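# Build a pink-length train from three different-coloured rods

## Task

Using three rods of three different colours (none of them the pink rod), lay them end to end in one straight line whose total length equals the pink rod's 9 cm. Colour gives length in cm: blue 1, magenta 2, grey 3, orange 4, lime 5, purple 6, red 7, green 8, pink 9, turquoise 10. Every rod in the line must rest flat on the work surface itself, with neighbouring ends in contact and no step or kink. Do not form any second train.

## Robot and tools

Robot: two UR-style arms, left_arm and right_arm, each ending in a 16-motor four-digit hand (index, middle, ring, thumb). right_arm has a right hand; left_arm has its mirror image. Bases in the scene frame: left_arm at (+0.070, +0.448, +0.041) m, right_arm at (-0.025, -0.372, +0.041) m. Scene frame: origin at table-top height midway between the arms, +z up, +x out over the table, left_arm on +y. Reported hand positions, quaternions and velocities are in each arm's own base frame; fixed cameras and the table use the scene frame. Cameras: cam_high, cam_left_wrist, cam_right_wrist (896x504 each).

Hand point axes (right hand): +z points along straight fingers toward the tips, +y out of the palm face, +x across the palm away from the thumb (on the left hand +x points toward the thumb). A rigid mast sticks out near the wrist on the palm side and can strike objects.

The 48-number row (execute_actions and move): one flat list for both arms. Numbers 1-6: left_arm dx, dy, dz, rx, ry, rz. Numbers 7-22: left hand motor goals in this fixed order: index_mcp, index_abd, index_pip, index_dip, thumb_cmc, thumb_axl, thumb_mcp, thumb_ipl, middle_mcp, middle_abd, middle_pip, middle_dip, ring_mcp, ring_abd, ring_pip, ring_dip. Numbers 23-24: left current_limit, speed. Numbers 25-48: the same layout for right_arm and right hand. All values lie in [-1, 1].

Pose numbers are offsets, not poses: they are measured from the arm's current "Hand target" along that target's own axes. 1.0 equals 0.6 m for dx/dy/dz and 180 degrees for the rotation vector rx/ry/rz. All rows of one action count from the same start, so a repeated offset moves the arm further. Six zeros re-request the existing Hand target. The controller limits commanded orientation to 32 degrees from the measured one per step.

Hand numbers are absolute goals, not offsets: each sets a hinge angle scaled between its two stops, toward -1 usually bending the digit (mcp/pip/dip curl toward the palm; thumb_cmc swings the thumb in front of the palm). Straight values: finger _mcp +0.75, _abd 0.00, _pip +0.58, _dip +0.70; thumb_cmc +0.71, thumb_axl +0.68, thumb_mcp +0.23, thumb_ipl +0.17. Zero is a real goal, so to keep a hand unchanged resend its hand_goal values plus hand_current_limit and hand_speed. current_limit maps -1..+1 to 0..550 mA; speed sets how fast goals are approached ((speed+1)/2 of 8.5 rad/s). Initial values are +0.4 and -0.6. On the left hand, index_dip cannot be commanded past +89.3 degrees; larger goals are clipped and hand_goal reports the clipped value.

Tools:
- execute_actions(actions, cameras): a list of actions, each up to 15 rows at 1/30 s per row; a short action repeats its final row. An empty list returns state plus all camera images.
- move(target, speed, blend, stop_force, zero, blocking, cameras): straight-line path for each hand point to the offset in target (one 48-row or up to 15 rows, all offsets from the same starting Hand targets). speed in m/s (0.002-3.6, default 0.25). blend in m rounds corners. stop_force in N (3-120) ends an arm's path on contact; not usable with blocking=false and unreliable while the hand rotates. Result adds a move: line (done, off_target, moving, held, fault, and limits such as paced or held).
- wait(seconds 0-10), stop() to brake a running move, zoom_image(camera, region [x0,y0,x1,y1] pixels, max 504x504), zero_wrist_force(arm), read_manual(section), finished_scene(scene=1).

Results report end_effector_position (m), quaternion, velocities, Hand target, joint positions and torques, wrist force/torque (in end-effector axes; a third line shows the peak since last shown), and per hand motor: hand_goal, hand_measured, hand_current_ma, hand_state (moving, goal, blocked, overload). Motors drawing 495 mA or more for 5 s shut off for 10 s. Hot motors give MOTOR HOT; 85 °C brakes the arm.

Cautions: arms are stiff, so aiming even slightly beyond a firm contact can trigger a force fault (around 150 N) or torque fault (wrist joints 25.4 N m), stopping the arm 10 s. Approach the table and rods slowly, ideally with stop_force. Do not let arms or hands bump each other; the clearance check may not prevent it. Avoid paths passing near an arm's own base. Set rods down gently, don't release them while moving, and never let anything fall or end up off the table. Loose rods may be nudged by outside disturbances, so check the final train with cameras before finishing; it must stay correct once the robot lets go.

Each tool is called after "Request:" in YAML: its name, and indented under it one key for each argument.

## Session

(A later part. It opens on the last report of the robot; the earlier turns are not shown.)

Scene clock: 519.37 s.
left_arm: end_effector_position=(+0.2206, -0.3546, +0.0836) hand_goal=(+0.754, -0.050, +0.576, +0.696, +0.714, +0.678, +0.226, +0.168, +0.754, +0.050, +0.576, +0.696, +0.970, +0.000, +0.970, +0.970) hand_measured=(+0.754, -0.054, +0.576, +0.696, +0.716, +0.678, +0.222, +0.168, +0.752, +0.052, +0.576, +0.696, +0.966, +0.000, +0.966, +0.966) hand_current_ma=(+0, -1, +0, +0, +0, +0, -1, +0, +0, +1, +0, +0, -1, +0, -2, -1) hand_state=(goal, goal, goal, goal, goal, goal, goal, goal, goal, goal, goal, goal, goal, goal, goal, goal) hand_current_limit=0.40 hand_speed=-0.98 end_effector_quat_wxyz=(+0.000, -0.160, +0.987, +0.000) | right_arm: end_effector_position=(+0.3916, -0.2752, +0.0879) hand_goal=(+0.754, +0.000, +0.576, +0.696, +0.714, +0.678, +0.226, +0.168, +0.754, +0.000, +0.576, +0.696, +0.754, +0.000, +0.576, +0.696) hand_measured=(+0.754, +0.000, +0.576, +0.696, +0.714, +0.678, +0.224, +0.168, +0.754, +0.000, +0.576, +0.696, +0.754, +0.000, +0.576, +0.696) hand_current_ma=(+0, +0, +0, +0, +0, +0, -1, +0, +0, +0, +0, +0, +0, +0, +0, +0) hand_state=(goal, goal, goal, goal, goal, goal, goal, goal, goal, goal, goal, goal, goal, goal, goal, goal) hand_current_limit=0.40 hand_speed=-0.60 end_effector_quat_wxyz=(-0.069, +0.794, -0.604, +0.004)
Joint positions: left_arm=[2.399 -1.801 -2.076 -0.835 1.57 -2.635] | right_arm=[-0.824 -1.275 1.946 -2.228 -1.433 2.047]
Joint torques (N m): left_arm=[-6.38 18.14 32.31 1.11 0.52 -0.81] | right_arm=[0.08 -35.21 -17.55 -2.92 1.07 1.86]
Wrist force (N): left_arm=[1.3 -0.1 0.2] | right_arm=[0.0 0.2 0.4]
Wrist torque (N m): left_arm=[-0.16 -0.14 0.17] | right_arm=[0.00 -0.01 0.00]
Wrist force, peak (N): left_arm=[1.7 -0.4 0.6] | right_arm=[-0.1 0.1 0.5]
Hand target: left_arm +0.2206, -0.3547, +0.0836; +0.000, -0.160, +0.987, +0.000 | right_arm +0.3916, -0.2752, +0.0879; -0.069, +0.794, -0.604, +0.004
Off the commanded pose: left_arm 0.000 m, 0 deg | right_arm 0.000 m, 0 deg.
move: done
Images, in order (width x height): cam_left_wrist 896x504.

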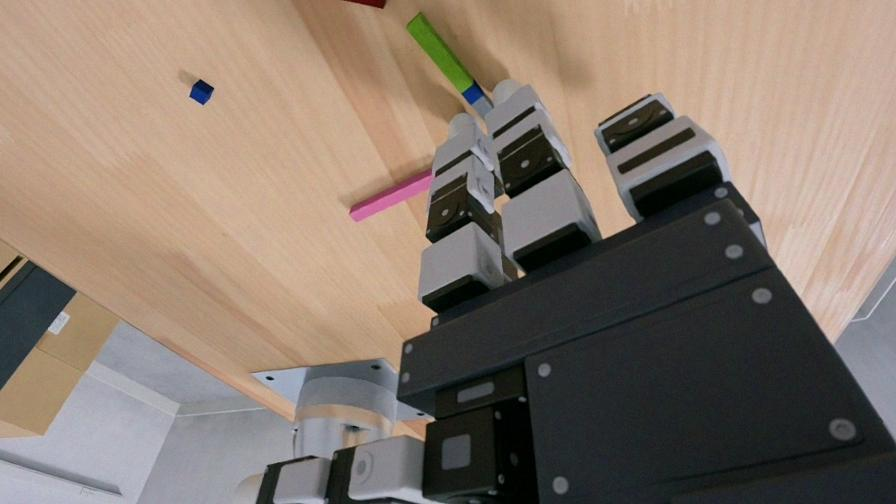

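Request:
move:
  target: [0,0.0217,0,0,0,0,0.754,-0.05,0.576,0.696,0.714,0.678,0.226,0.168,0.754,0.05,0.576,0.696,0.97,0,0.97,0.97,0.4,-0.97,0,0,0,0,0,0,0.754,0,0.576,0.696,0.714,0.678,0.226,0.168,0.754,0,0.576,0.696,0.754,0,0.576,0.696,0.4,-0.6]
  speed: 0.03
  cameras: []

Request:
move:
  target: [0,0,0,0,0,0,0.754,-0.14,0.576,0.696,0.714,0.678,0.226,0.168,0.754,0.14,0.576,0.696,0.97,0,0.97,0.97,0.4,-0.97,0,0,0,0,0,0,0.754,0,0.576,0.696,0.714,0.678,0.226,0.168,0.754,0,0.576,0.696,0.754,0,0.576,0.696,0.4,-0.6]
  speed: 0.03
  cameras: []

Request:
wait:
  seconds: 0.4
  cameras: ["cam_left_wrist"]

Request:
zoom_image:
  camera: "cam_left_wrist"
  region: [400, 0, 540, 140]

Request:
move:
  target: [0,0,0,0,0,0,0.754,-0.05,0.576,0.696,0.714,0.678,0.226,0.168,0.754,0.05,0.576,0.696,0.97,0,0.97,0.97,0.4,-0.95,0,0,0,0,0,0,0.754,0,0.576,0.696,0.714,0.678,0.226,0.168,0.754,0,0.576,0.696,0.754,0,0.576,0.696,0.4,-0.6]
  speed: 0.03
  cameras: []

Request:
wait:
  seconds: 0.7
  cameras: ["cam_left_wrist"]

Request:
zoom_image:
  camera: "cam_left_wrist"
  region: [400, 0, 540, 140]

Scene clock: 548.67 s.
left_arm: end_effector_position=(+0.2165, -0.3422, +0.0836) hand_goal=(+0.754, -0.050, +0.576, +0.696, +0.714, +0.678, +0.226, +0.168, +0.754, +0.050, +0.576, +0.696, +0.970, +0.000, +0.970, +0.970) hand_measured=(+0.754, -0.054, +0.576, +0.696, +0.716, +0.678, +0.222, +0.168, +0.752, +0.052, +0.576, +0.696, +0.966, +0.000, +0.966, +0.966) hand_current_ma=(+0, -1, +0, +0, +0, +0, -1, +0, +0, +1, +0, +0, -1, +0, -2, -1) hand_state=(goal, goal, goal, goal, goal, goal, goal, goal, goal, goal, goal, goal, goal, goal, goal, goal) hand_current_limit=0.40 hand_speed=-0.97 end_effector_quat_wxyz=(+0.000, -0.160, +0.987, +0.000) | right_arm: end_effector_position=(+0.3916, -0.2752, +0.0879) hand_goal=(+0.754, +0.000, +0.576, +0.696, +0.714, +0.678, +0.226, +0.168, +0.754, +0.000, +0.576, +0.696, +0.754, +0.000, +0.576, +0.696) hand_measured=(+0.754, +0.000, +0.576, +0.696, +0.714, +0.678, +0.224, +0.168, +0.754, +0.000, +0.576, +0.696, +0.754, +0.000, +0.576, +0.696) hand_current_ma=(+0, +0, +0, +0, +0, +0, -1, +0, +0, +0, +0, +0, +0, +0, +0, +0) hand_state=(goal, goal, goal, goal, goal, goal, goal, goal, goal, goal, goal, goal, goal, goal, goal, goal) hand_current_limit=0.40 hand_speed=-0.60 end_effector_quat_wxyz=(-0.069, +0.794, -0.604, +0.004)
Joint positions: left_arm=[2.412 -1.775 -2.11 -0.827 1.57 -2.622] | right_arm=[-0.824 -1.275 1.946 -2.228 -1.433 2.047]
Joint torques (N m): left_arm=[-7.12 16.87 24.69 1.67 0.15 -0.81] | right_arm=[-1.19 -36.29 -18.54 -2.99 0.91 2.01]
Wrist force (N): left_arm=[1.4 0.2 0.4] | right_arm=[-0.1 0.0 0.2]
Wrist torque (N m): left_arm=[-0.14 -0.14 0.17] | right_arm=[-0.01 0.02 -0.02]
Wrist force, peak (N): left_arm=[1.7 -0.2 0.5] | right_arm=[-0.1 0.3 0.5]
Hand target: left_arm +0.2165, -0.3423, +0.0836; +0.000, -0.160, +0.987, +0.000 | right_arm +0.3916, -0.2752, +0.0879; -0.069, +0.794, -0.604, +0.004
Off the commanded pose: left_arm 0.000 m, 0 deg | right_arm 0.000 m, 0 deg.
move: done
No camera images: "cameras" was empty.

Scene clock: 549.20 s.
left_arm: end_effector_position=(+0.2165, -0.3423, +0.0836) hand_goal=(+0.754, -0.140, +0.576, +0.696, +0.714, +0.678, +0.226, +0.168, +0.754, +0.140, +0.576, +0.696, +0.970, +0.000, +0.970, +0.970) hand_measured=(+0.754, -0.082, +0.576, +0.696, +0.716, +0.678, +0.222, +0.168, +0.752, +0.084, +0.576, +0.696, +0.966, +0.000, +0.966, +0.966) hand_current_ma=(+0, +26, +0, +0, +0, +0, -1, +0, +0, -24, +0, +0, -1, +0, -2, -1) hand_state=(goal, moving, goal, goal, goal, goal, goal, goal, goal, moving, goal, goal, goal, goal, goal, goal) hand_current_limit=0.40 hand_speed=-0.97 end_effector_quat_wxyz=(+0.000, -0.160, +0.987, +0.000) | right_arm: end_effector_position=(+0.3916, -0.2752, +0.0879) hand_goal=(+0.754, +0.000, +0.576, +0.696, +0.714, +0.678, +0.226, +0.168, +0.754, +0.000, +0.576, +0.696, +0.754, +0.000, +0.576, +0.696) hand_measured=(+0.754, +0.000, +0.576, +0.696, +0.714, +0.678, +0.224, +0.168, +0.754, +0.000, +0.576, +0.696, +0.754, +0.000, +0.576, +0.696) hand_current_ma=(+0, +0, +0, +0, +0, +0, -1, +0, +0, +0, +0, +0, +0, +0, +0, +0) hand_state=(goal, goal, goal, goal, goal, goal, goal, goal, goal, goal, goal, goal, goal, goal, goal, goal) hand_current_limit=0.40 hand_speed=-0.60 end_effector_quat_wxyz=(-0.069, +0.794, -0.604, +0.004)
Joint positions: left_arm=[2.412 -1.775 -2.11 -0.827 1.57 -2.622] | right_arm=[-0.824 -1.275 1.946 -2.228 -1.433 2.047]
Joint torques (N m): left_arm=[-7.25 17.44 28.58 0.86 0.19 -0.6] | right_arm=[-0.94 -35.47 -18.19 -3.18 0.83 2.16]
Wrist force (N): left_arm=[1.4 0.1 0.4] | right_arm=[0.1 0.2 0.4]
Wrist torque (N m): left_arm=[-0.15 -0.14 0.16] | right_arm=[0.00 -0.02 0.01]
Wrist force, peak (N): left_arm=[1.5 0.2 0.4] | right_arm=[-0.3 0.2 0.5]
Hand target: left_arm +0.2165, -0.3423, +0.0836; +0.000, -0.160, +0.987, +0.000 | right_arm +0.3916, -0.2752, +0.0879; -0.069, +0.794, -0.604, +0.004
Off the commanded pose: left_arm 0.000 m, 0 deg | right_arm 0.000 m, 0 deg.
move: done
No camera images: "cameras" was empty.

Scene clock: 549.60 s.
left_arm: end_effector_position=(+0.2165, -0.3423, +0.0836) hand_goal=(+0.754, -0.140, +0.576, +0.696, +0.714, +0.678, +0.226, +0.168, +0.754, +0.140, +0.576, +0.696, +0.970, +0.000, +0.970, +0.970) hand_measured=(+0.754, -0.084, +0.576, +0.696, +0.716, +0.678, +0.222, +0.168, +0.752, +0.088, +0.576, +0.696, +0.966, +0.000, +0.966, +0.966) hand_current_ma=(+0, +77, +0, +0, +0, +0, -1, +0, +0, -72, +0, +0, -1, +0, -2, -1) hand_state=(goal, blocked, goal, goal, goal, goal, goal, goal, goal, blocked, goal, goal, goal, goal, goal, goal) hand_current_limit=0.40 hand_speed=-0.97 end_effector_quat_wxyz=(+0.000, -0.160, +0.987, +0.000) | right_arm: end_effector_position=(+0.3916, -0.2752, +0.0879) hand_goal=(+0.754, +0.000, +0.576, +0.696, +0.714, +0.678, +0.226, +0.168, +0.754, +0.000, +0.576, +0.696, +0.754, +0.000, +0.576, +0.696) hand_measured=(+0.754, +0.000, +0.576, +0.696, +0.714, +0.678, +0.224, +0.168, +0.754, +0.000, +0.576, +0.696, +0.754, +0.000, +0.576, +0.696) hand_current_ma=(+0, +0, +0, +0, +0, +0, -1, +0, +0, +0, +0, +0, +0, +0, +0, +0) hand_state=(goal, goal, goal, goal, goal, goal, goal, goal, goal, goal, goal, goal, goal, goal, goal, goal) hand_current_limit=0.40 hand_speed=-0.60 end_effector_quat_wxyz=(-0.069, +0.794, -0.604, +0.004)
Joint positions: left_arm=[2.412 -1.775 -2.11 -0.827 1.57 -2.622] | right_arm=[-0.824 -1.275 1.946 -2.228 -1.433 2.047]
Joint torques (N m): left_arm=[-7.71 17.68 27.81 0.92 0.1 -0.75] | right_arm=[-0.84 -36.15 -17.65 -3.11 0.82 2.11]
Wrist force (N): left_arm=[1.1 0.0 0.3] | right_arm=[-0.1 -0.1 0.1]
Wrist torque (N m): left_arm=[-0.16 -0.11 0.15] | right_arm=[-0.01 0.02 -0.02]
Wrist force, peak (N): left_arm=[1.5 0.1 0.4] | right_arm=[-0.2 0.1 0.4]
Hand target: left_arm +0.2165, -0.3423, +0.0836; +0.000, -0.160, +0.987, +0.000 | right_arm +0.3916, -0.2752, +0.0879; -0.069, +0.794, -0.604, +0.004
Off the commanded pose: left_arm 0.000 m, 0 deg | right_arm 0.000 m, 0 deg.
wait: 0.40 s; at rest by 0.17 s
Images, in order (width x height): cam_left_wrist 896x504.

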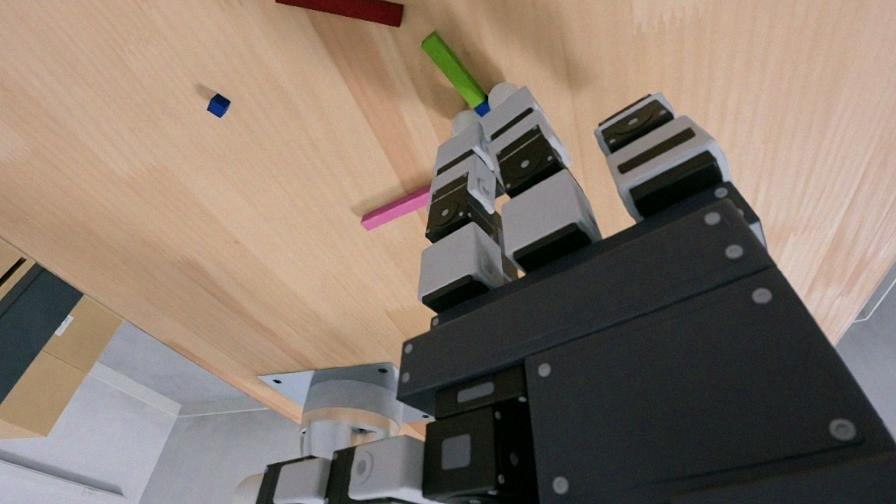

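Scaled by 3.600.

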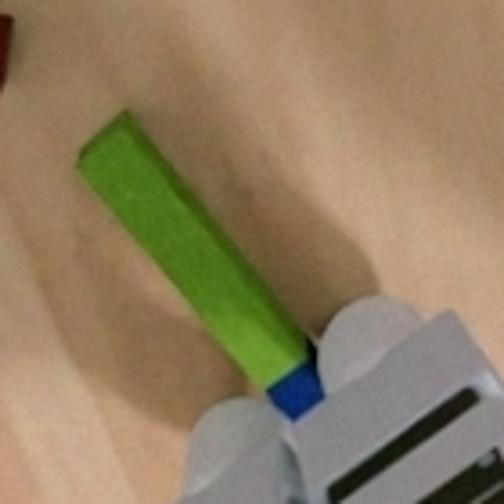

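Scene clock: 550.30 s.
left_arm: end_effector_position=(+0.2165, -0.3423, +0.0836) hand_goal=(+0.754, -0.050, +0.576, +0.696, +0.714, +0.678, +0.226, +0.168, +0.754, +0.050, +0.576, +0.696, +0.970, +0.000, +0.970, +0.970) hand_measured=(+0.754, -0.054, +0.576, +0.696, +0.716, +0.678, +0.222, +0.168, +0.752, +0.052, +0.576, +0.696, +0.966, +0.000, +0.966, +0.966) hand_current_ma=(+0, -1, +0, +0, +0, +0, -1, +0, +0, +1, +0, +0, -1, +0, -2, -1) hand_state=(goal, goal, goal, goal, goal, goal, goal, goal, goal, goal, goal, goal, goal, goal, goal, goal) hand_current_limit=0.40 hand_speed=-0.95 end_effector_quat_wxyz=(+0.000, -0.160, +0.987, +0.000) | right_arm: end_effector_position=(+0.3916, -0.2752, +0.0879) hand_goal=(+0.754, +0.000, +0.576, +0.696, +0.714, +0.678, +0.226, +0.168, +0.754, +0.000, +0.576, +0.696, +0.754, +0.000, +0.576, +0.696) hand_measured=(+0.754, +0.000, +0.576, +0.696, +0.714, +0.678, +0.224, +0.168, +0.754, +0.000, +0.576, +0.696, +0.754, +0.000, +0.576, +0.696) hand_current_ma=(+0, +0, +0, +0, +0, +0, -1, +0, +0, +0, +0, +0, +0, +0, +0, +0) hand_state=(goal, goal, goal, goal, goal, goal, goal, goal, goal, goal, goal, goal, goal, goal, goal, goal) hand_current_limit=0.40 hand_speed=-0.60 end_effector_quat_wxyz=(-0.069, +0.794, -0.604, +0.004)
Joint positions: left_arm=[2.412 -1.775 -2.11 -0.827 1.57 -2.622] | right_arm=[-0.824 -1.275 1.946 -2.228 -1.433 2.047]
Joint torques (N m): left_arm=[-7.95 16.52 28.53 0.76 0.1 -0.8] | right_arm=[-0.62 -35.38 -17.22 -3.01 1.12 2.05]
Wrist force (N): left_arm=[1.4 0.1 0.5] | right_arm=[-0.1 0.1 0.1]
Wrist torque (N m): left_arm=[-0.17 -0.14 0.17] | right_arm=[0.02 0.01 -0.01]
Wrist force, peak (N): left_arm=[1.5 0.4 0.4] | right_arm=[-0.3 0.3 0.3]
Hand target: left_arm +0.2165, -0.3423, +0.0836; +0.000, -0.160, +0.987, +0.000 | right_arm +0.3916, -0.2752, +0.0879; -0.069, +0.794, -0.604, +0.004
Off the commanded pose: left_arm 0.000 m, 0 deg | right_arm 0.000 m, 0 deg.
move: done
No camera images: "cameras" was empty.

Scene clock: 551.00 s.
left_arm: end_effector_position=(+0.2165, -0.3423, +0.0836) hand_goal=(+0.754, -0.050, +0.576, +0.696, +0.714, +0.678, +0.226, +0.168, +0.754, +0.050, +0.576, +0.696, +0.970, +0.000, +0.970, +0.970) hand_measured=(+0.754, -0.054, +0.576, +0.696, +0.716, +0.678, +0.222, +0.168, +0.752, +0.052, +0.576, +0.696, +0.966, +0.000, +0.966, +0.966) hand_current_ma=(+0, -1, +0, +0, +0, +0, -1, +0, +0, +1, +0, +0, -1, +0, -2, -1) hand_state=(goal, goal, goal, goal, goal, goal, goal, goal, goal, goal, goal, goal, goal, goal, goal, goal) hand_current_limit=0.40 hand_speed=-0.95 end_effector_quat_wxyz=(+0.000, -0.160, +0.987, +0.000) | right_arm: end_effector_position=(+0.3916, -0.2752, +0.0879) hand_goal=(+0.754, +0.000, +0.576, +0.696, +0.714, +0.678, +0.226, +0.168, +0.754, +0.000, +0.576, +0.696, +0.754, +0.000, +0.576, +0.696) hand_measured=(+0.754, +0.000, +0.576, +0.696, +0.714, +0.678, +0.224, +0.168, +0.754, +0.000, +0.576, +0.696, +0.754, +0.000, +0.576, +0.696) hand_current_ma=(+0, +0, +0, +0, +0, +0, -1, +0, +0, +0, +0, +0, +0, +0, +0, +0) hand_state=(goal, goal, goal, goal, goal, goal, goal, goal, goal, goal, goal, goal, goal, goal, goal, goal) hand_current_limit=0.40 hand_speed=-0.60 end_effector_quat_wxyz=(-0.069, +0.794, -0.604, +0.004)
Joint positions: left_arm=[2.412 -1.775 -2.11 -0.827 1.57 -2.622] | right_arm=[-0.824 -1.275 1.946 -2.228 -1.433 2.047]
Joint torques (N m): left_arm=[-7.03 17.01 28.21 1.08 -0.21 -0.85] | right_arm=[-0.21 -36.14 -17.2 -3.12 0.98 2.03]
Wrist force (N): left_arm=[1.3 0.1 0.4] | right_arm=[-0.1 0.2 0.2]
Wrist torque (N m): left_arm=[-0.16 -0.13 0.16] | right_arm=[0.01 0.02 -0.01]
Wrist force, peak (N): left_arm=[1.5 -0.1 0.4] | right_arm=[0.2 0.3 0.4]
Hand target: left_arm +0.2165, -0.3423, +0.0836; +0.000, -0.160, +0.987, +0.000 | right_arm +0.3916, -0.2752, +0.0879; -0.069, +0.794, -0.604, +0.004
Off the commanded pose: left_arm 0.000 m, 0 deg | right_arm 0.000 m, 0 deg.
wait: 0.70 s; at rest by 0.17 s
Images, in order (width x height): cam_left_wrist 896x504.

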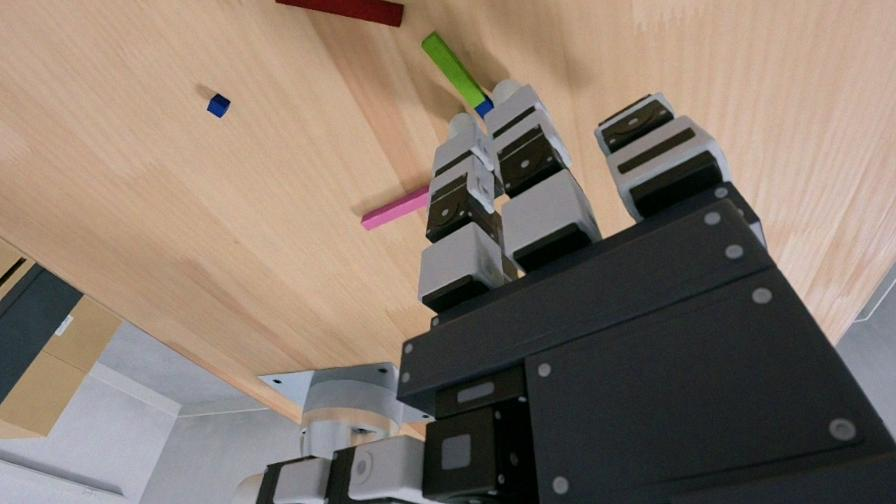

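Scaled by 3.600.

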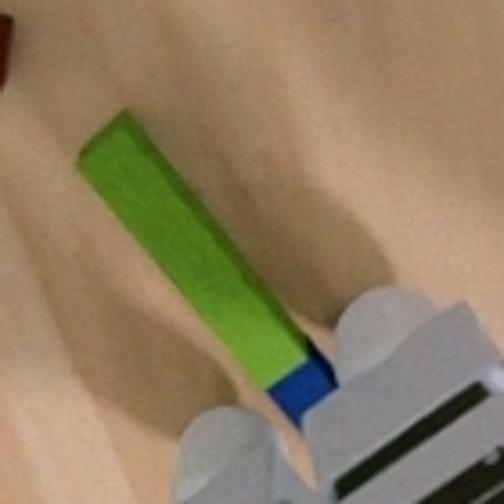

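Request:
move:
  target:
    - [0,0.0167,0,0,0,0,0.754,-0.05,0.576,0.696,0.714,0.678,0.226,0.168,0.754,0.05,0.576,0.696,0.97,0,0.97,0.97,0.4,-0.95,0,0,0,0,0,0,0.754,0,0.576,0.696,0.714,0.678,0.226,0.168,0.754,0,0.576,0.696,0.754,0,0.576,0.696,0.4,-0.6]
  speed: 0.03

Request:
move:
  target:
    - [0,0,0,0,0,0,0.754,-0.14,0.576,0.696,0.714,0.678,0.226,0.168,0.754,0.14,0.576,0.696,0.97,0,0.97,0.97,0.4,-0.97,0,0,0,0,0,0,0.754,0,0.576,0.696,0.714,0.678,0.226,0.168,0.754,0,0.576,0.696,0.754,0,0.576,0.696,0.4,-0.6]

Request:
wait:
  seconds: 0.4

Request:
move:
  target:
    - [0,0,0,0,0,0,0.754,-0.05,0.576,0.696,0.714,0.678,0.226,0.168,0.754,0.05,0.576,0.696,0.97,0,0.97,0.97,0.4,-0.95,0,0,0,0,0,0,0.754,0,0.576,0.696,0.714,0.678,0.226,0.168,0.754,0,0.576,0.696,0.754,0,0.576,0.696,0.4,-0.6]

Request:
wait:
  seconds: 0.7
  cameras: ["cam_left_wrist"]

Scene clock: 568.20 s.
left_arm: end_effector_position=(+0.2133, -0.3327, +0.0836) hand_goal=(+0.754, -0.050, +0.576, +0.696, +0.714, +0.678, +0.226, +0.168, +0.754, +0.050, +0.576, +0.696, +0.970, +0.000, +0.970, +0.970) hand_measured=(+0.754, -0.054, +0.576, +0.696, +0.716, +0.678, +0.222, +0.168, +0.752, +0.052, +0.576, +0.696, +0.966, +0.000, +0.966, +0.966) hand_current_ma=(+0, -1, +0, +0, +0, +0, -1, +0, +0, +1, +0, +0, -1, +0, -2, -1) hand_state=(goal, goal, goal, goal, goal, goal, goal, goal, goal, goal, goal, goal, goal, goal, goal, goal) hand_current_limit=0.40 hand_speed=-0.95 end_effector_quat_wxyz=(+0.000, -0.160, +0.987, +0.000) | right_arm: end_effector_position=(+0.3916, -0.2752, +0.0879) hand_goal=(+0.754, +0.000, +0.576, +0.696, +0.714, +0.678, +0.226, +0.168, +0.754, +0.000, +0.576, +0.696, +0.754, +0.000, +0.576, +0.696) hand_measured=(+0.754, +0.000, +0.576, +0.696, +0.714, +0.678, +0.224, +0.168, +0.754, +0.000, +0.576, +0.696, +0.754, +0.000, +0.576, +0.696) hand_current_ma=(+0, +0, +0, +0, +0, +0, -1, +0, +0, +0, +0, +0, +0, +0, +0, +0) hand_state=(goal, goal, goal, goal, goal, goal, goal, goal, goal, goal, goal, goal, goal, goal, goal, goal) hand_current_limit=0.40 hand_speed=-0.60 end_effector_quat_wxyz=(-0.069, +0.794, -0.604, +0.004)
Joint positions: left_arm=[2.423 -1.754 -2.137 -0.821 1.57 -2.611] | right_arm=[-0.824 -1.275 1.946 -2.228 -1.433 2.047]
Joint torques (N m): left_arm=[-5.72 15.41 29.85 2.43 0.19 -0.42] | right_arm=[0.14 -35.46 -17.39 -3.13 1.07 2.14]
Wrist force (N): left_arm=[1.6 0.1 0.2] | right_arm=[-0.1 0.1 0.1]
Wrist torque (N m): left_arm=[-0.15 -0.17 0.19] | right_arm=[0.01 0.01 -0.01]
Wrist force, peak (N): left_arm=[1.8 0.2 0.4] | right_arm=[-0.2 0.3 0.4]
Hand target: left_arm +0.2133, -0.3328, +0.0836; +0.000, -0.160, +0.987, +0.000 | right_arm +0.3916, -0.2752, +0.0879; -0.069, +0.794, -0.604, +0.004
Off the commanded pose: left_arm 0.000 m, 0 deg | right_arm 0.000 m, 0 deg.
move: done

Scene clock: 568.73 s.
left_arm: end_effector_position=(+0.2133, -0.3328, +0.0836) hand_goal=(+0.754, -0.140, +0.576, +0.696, +0.714, +0.678, +0.226, +0.168, +0.754, +0.140, +0.576, +0.696, +0.970, +0.000, +0.970, +0.970) hand_measured=(+0.754, -0.082, +0.576, +0.696, +0.716, +0.678, +0.222, +0.168, +0.752, +0.084, +0.576, +0.696, +0.966, +0.000, +0.966, +0.966) hand_current_ma=(+0, +25, +0, +0, +0, +0, -1, +0, +0, -24, +0, +0, -1, +0, -2, -1) hand_state=(goal, moving, goal, goal, goal, goal, goal, goal, goal, moving, goal, goal, goal, goal, goal, goal) hand_current_limit=0.40 hand_speed=-0.97 end_effector_quat_wxyz=(+0.000, -0.160, +0.987, +0.000) | right_arm: end_effector_position=(+0.3916, -0.2752, +0.0879) hand_goal=(+0.754, +0.000, +0.576, +0.696, +0.714, +0.678, +0.226, +0.168, +0.754, +0.000, +0.576, +0.696, +0.754, +0.000, +0.576, +0.696) hand_measured=(+0.754, +0.000, +0.576, +0.696, +0.714, +0.678, +0.224, +0.168, +0.754, +0.000, +0.576, +0.696, +0.754, +0.000, +0.576, +0.696) hand_current_ma=(+0, +0, +0, +0, +0, +0, -1, +0, +0, +0, +0, +0, +0, +0, +0, +0) hand_state=(goal, goal, goal, goal, goal, goal, goal, goal, goal, goal, goal, goal, goal, goal, goal, goal) hand_current_limit=0.40 hand_speed=-0.60 end_effector_quat_wxyz=(-0.069, +0.794, -0.604, +0.004)
Joint positions: left_arm=[2.423 -1.755 -2.136 -0.821 1.57 -2.611] | right_arm=[-0.824 -1.275 1.946 -2.228 -1.433 2.047]
Joint torques (N m): left_arm=[-8.65 16.06 27.97 0.91 -0.04 -0.73] | right_arm=[-1.49 -36.36 -18.19 -3.02 0.87 2.28]
Wrist force (N): left_arm=[1.5 0.2 0.2] | right_arm=[0.0 0.0 0.4]
Wrist torque (N m): left_arm=[-0.13 -0.16 0.18] | right_arm=[-0.02 -0.01 0.00]
Wrist force, peak (N): left_arm=[1.8 -0.1 0.5] | right_arm=[-0.3 0.3 0.5]
Hand target: left_arm +0.2133, -0.3328, +0.0836; +0.000, -0.160, +0.987, +0.000 | right_arm +0.3916, -0.2752, +0.0879; -0.069, +0.794, -0.604, +0.004
Off the commanded pose: left_arm 0.000 m, 0 deg | right_arm 0.000 m, 0 deg.
move: done

Scene clock: 569.13 s.
left_arm: end_effector_position=(+0.2133, -0.3328, +0.0836) hand_goal=(+0.754, -0.140, +0.576, +0.696, +0.714, +0.678, +0.226, +0.168, +0.754, +0.140, +0.576, +0.696, +0.970, +0.000, +0.970, +0.970) hand_measured=(+0.754, -0.084, +0.576, +0.696, +0.716, +0.678, +0.222, +0.168, +0.752, +0.088, +0.576, +0.696, +0.966, +0.000, +0.966, +0.966) hand_current_ma=(+0, +77, +0, +0, +0, +0, -1, +0, +0, -71, +0, +0, -1, +0, -2, -1) hand_state=(goal, blocked, goal, goal, goal, goal, goal, goal, goal, blocked, goal, goal, goal, goal, goal, goal) hand_current_limit=0.40 hand_speed=-0.97 end_effector_quat_wxyz=(+0.000, -0.160, +0.987, +0.000) | right_arm: end_effector_position=(+0.3916, -0.2752, +0.0879) hand_goal=(+0.754, +0.000, +0.576, +0.696, +0.714, +0.678, +0.226, +0.168, +0.754, +0.000, +0.576, +0.696, +0.754, +0.000, +0.576, +0.696) hand_measured=(+0.754, +0.000, +0.576, +0.696, +0.714, +0.678, +0.224, +0.168, +0.754, +0.000, +0.576, +0.696, +0.754, +0.000, +0.576, +0.696) hand_current_ma=(+0, +0, +0, +0, +0, +0, -1, +0, +0, +0, +0, +0, +0, +0, +0, +0) hand_state=(goal, goal, goal, goal, goal, goal, goal, goal, goal, goal, goal, goal, goal, goal, goal, goal) hand_current_limit=0.40 hand_speed=-0.60 end_effector_quat_wxyz=(-0.069, +0.794, -0.604, +0.004)
Joint positions: left_arm=[2.423 -1.755 -2.136 -0.821 1.57 -2.611] | right_arm=[-0.824 -1.275 1.946 -2.228 -1.433 2.047]
Joint torques (N m): left_arm=[-6.96 15.21 28.66 1.03 0.02 -0.68] | right_arm=[-1.79 -35.37 -18.74 -3.14 1.07 2.09]
Wrist force (N): left_arm=[1.4 -0.1 0.4] | right_arm=[-0.1 0.2 0.4]
Wrist torque (N m): left_arm=[-0.19 -0.14 0.18] | right_arm=[-0.01 0.01 -0.01]
Wrist force, peak (N): left_arm=[1.7 -0.1 0.3] | right_arm=[-0.1 0.1 0.5]
Hand target: left_arm +0.2133, -0.3328, +0.0836; +0.000, -0.160, +0.987, +0.000 | right_arm +0.3916, -0.2752, +0.0879; -0.069, +0.794, -0.604, +0.004
Off the commanded pose: left_arm 0.000 m, 0 deg | right_arm 0.000 m, 0 deg.
wait: 0.40 s; at rest by 0.17 s

Scene clock: 569.83 s.
left_arm: end_effector_position=(+0.2133, -0.3328, +0.0836) hand_goal=(+0.754, -0.050, +0.576, +0.696, +0.714, +0.678, +0.226, +0.168, +0.754, +0.050, +0.576, +0.696, +0.970, +0.000, +0.970, +0.970) hand_measured=(+0.754, -0.054, +0.576, +0.696, +0.716, +0.678, +0.222, +0.168, +0.752, +0.052, +0.576, +0.696, +0.966, +0.000, +0.966, +0.966) hand_current_ma=(+0, -1, +0, +0, +0, +0, -1, +0, +0, +1, +0, +0, -1, +0, -2, -1) hand_state=(goal, goal, goal, goal, goal, goal, goal, goal, goal, goal, goal, goal, goal, goal, goal, goal) hand_current_limit=0.40 hand_speed=-0.95 end_effector_quat_wxyz=(+0.000, -0.160, +0.987, +0.000) | right_arm: end_effector_position=(+0.3916, -0.2752, +0.0879) hand_goal=(+0.754, +0.000, +0.576, +0.696, +0.714, +0.678, +0.226, +0.168, +0.754, +0.000, +0.576, +0.696, +0.754, +0.000, +0.576, +0.696) hand_measured=(+0.754, +0.000, +0.576, +0.696, +0.714, +0.678, +0.224, +0.168, +0.754, +0.000, +0.576, +0.696, +0.754, +0.000, +0.576, +0.696) hand_current_ma=(+0, +0, +0, +0, +0, +0, -1, +0, +0, +0, +0, +0, +0, +0, +0, +0) hand_state=(goal, goal, goal, goal, goal, goal, goal, goal, goal, goal, goal, goal, goal, goal, goal, goal) hand_current_limit=0.40 hand_speed=-0.60 end_effector_quat_wxyz=(-0.069, +0.794, -0.604, +0.004)
Joint positions: left_arm=[2.423 -1.755 -2.136 -0.821 1.57 -2.611] | right_arm=[-0.824 -1.275 1.946 -2.228 -1.433 2.047]
Joint torques (N m): left_arm=[-7.78 15.69 28.65 0.92 -0.08 -0.63] | right_arm=[-0.79 -35.04 -17.54 -3.15 0.91 2.12]
Wrist force (N): left_arm=[1.5 0.2 0.5] | right_arm=[-0.2 0.0 0.2]
Wrist torque (N m): left_arm=[-0.15 -0.16 0.18] | right_arm=[-0.02 0.03 -0.02]
Wrist force, peak (N): left_arm=[1.6 -0.1 0.5] | right_arm=[0.0 0.2 0.5]
Hand target: left_arm +0.2133, -0.3328, +0.0836; +0.000, -0.160, +0.987, +0.000 | right_arm +0.3916, -0.2752, +0.0879; -0.069, +0.794, -0.604, +0.004
Off the commanded pose: left_arm 0.000 m, 0 deg | right_arm 0.000 m, 0 deg.
move: done

Scene clock: 570.53 s.
left_arm: end_effector_position=(+0.2133, -0.3328, +0.0836) hand_goal=(+0.754, -0.050, +0.576, +0.696, +0.714, +0.678, +0.226, +0.168, +0.754, +0.050, +0.576, +0.696, +0.970, +0.000, +0.970, +0.970) hand_measured=(+0.754, -0.054, +0.576, +0.696, +0.716, +0.678, +0.222, +0.168, +0.752, +0.052, +0.576, +0.696, +0.966, +0.000, +0.966, +0.966) hand_current_ma=(+0, -1, +0, +0, +0, +0, -1, +0, +0, +1, +0, +0, -1, +0, -2, -1) hand_state=(goal, goal, goal, goal, goal, goal, goal, goal, goal, goal, goal, goal, goal, goal, goal, goal) hand_current_limit=0.40 hand_speed=-0.95 end_effector_quat_wxyz=(+0.000, -0.160, +0.987, +0.000) | right_arm: end_effector_position=(+0.3916, -0.2752, +0.0879) hand_goal=(+0.754, +0.000, +0.576, +0.696, +0.714, +0.678, +0.226, +0.168, +0.754, +0.000, +0.576, +0.696, +0.754, +0.000, +0.576, +0.696) hand_measured=(+0.754, +0.000, +0.576, +0.696, +0.714, +0.678, +0.224, +0.168, +0.754, +0.000, +0.576, +0.696, +0.754, +0.000, +0.576, +0.696) hand_current_ma=(+0, +0, +0, +0, +0, +0, -1, +0, +0, +0, +0, +0, +0, +0, +0, +0) hand_state=(goal, goal, goal, goal, goal, goal, goal, goal, goal, goal, goal, goal, goal, goal, goal, goal) hand_current_limit=0.40 hand_speed=-0.60 end_effector_quat_wxyz=(-0.069, +0.794, -0.604, +0.004)
Joint positions: left_arm=[2.423 -1.755 -2.136 -0.821 1.57 -2.611] | right_arm=[-0.824 -1.275 1.946 -2.228 -1.433 2.047]
Joint torques (N m): left_arm=[-6.95 16.5 29.04 0.79 -0.44 -0.72] | right_arm=[-0.86 -35.34 -17.61 -3.14 0.98 2.16]
Wrist force (N): left_arm=[1.4 0.1 0.3] | right_arm=[-0.1 0.0 0.2]
Wrist torque (N m): left_arm=[-0.16 -0.14 0.16] | right_arm=[-0.01 0.00 -0.01]
Wrist force, peak (N): left_arm=[1.8 -0.1 0.3] | right_arm=[-0.3 0.3 0.3]
Hand target: left_arm +0.2133, -0.3328, +0.0836; +0.000, -0.160, +0.987, +0.000 | right_arm +0.3916, -0.2752, +0.0879; -0.069, +0.794, -0.604, +0.004
Off the commanded pose: left_arm 0.000 m, 0 deg | right_arm 0.000 m, 0 deg.
wait: 0.70 s; at rest by 0.17 s
Images, in order (width x height): cam_left_wrist 896x504.

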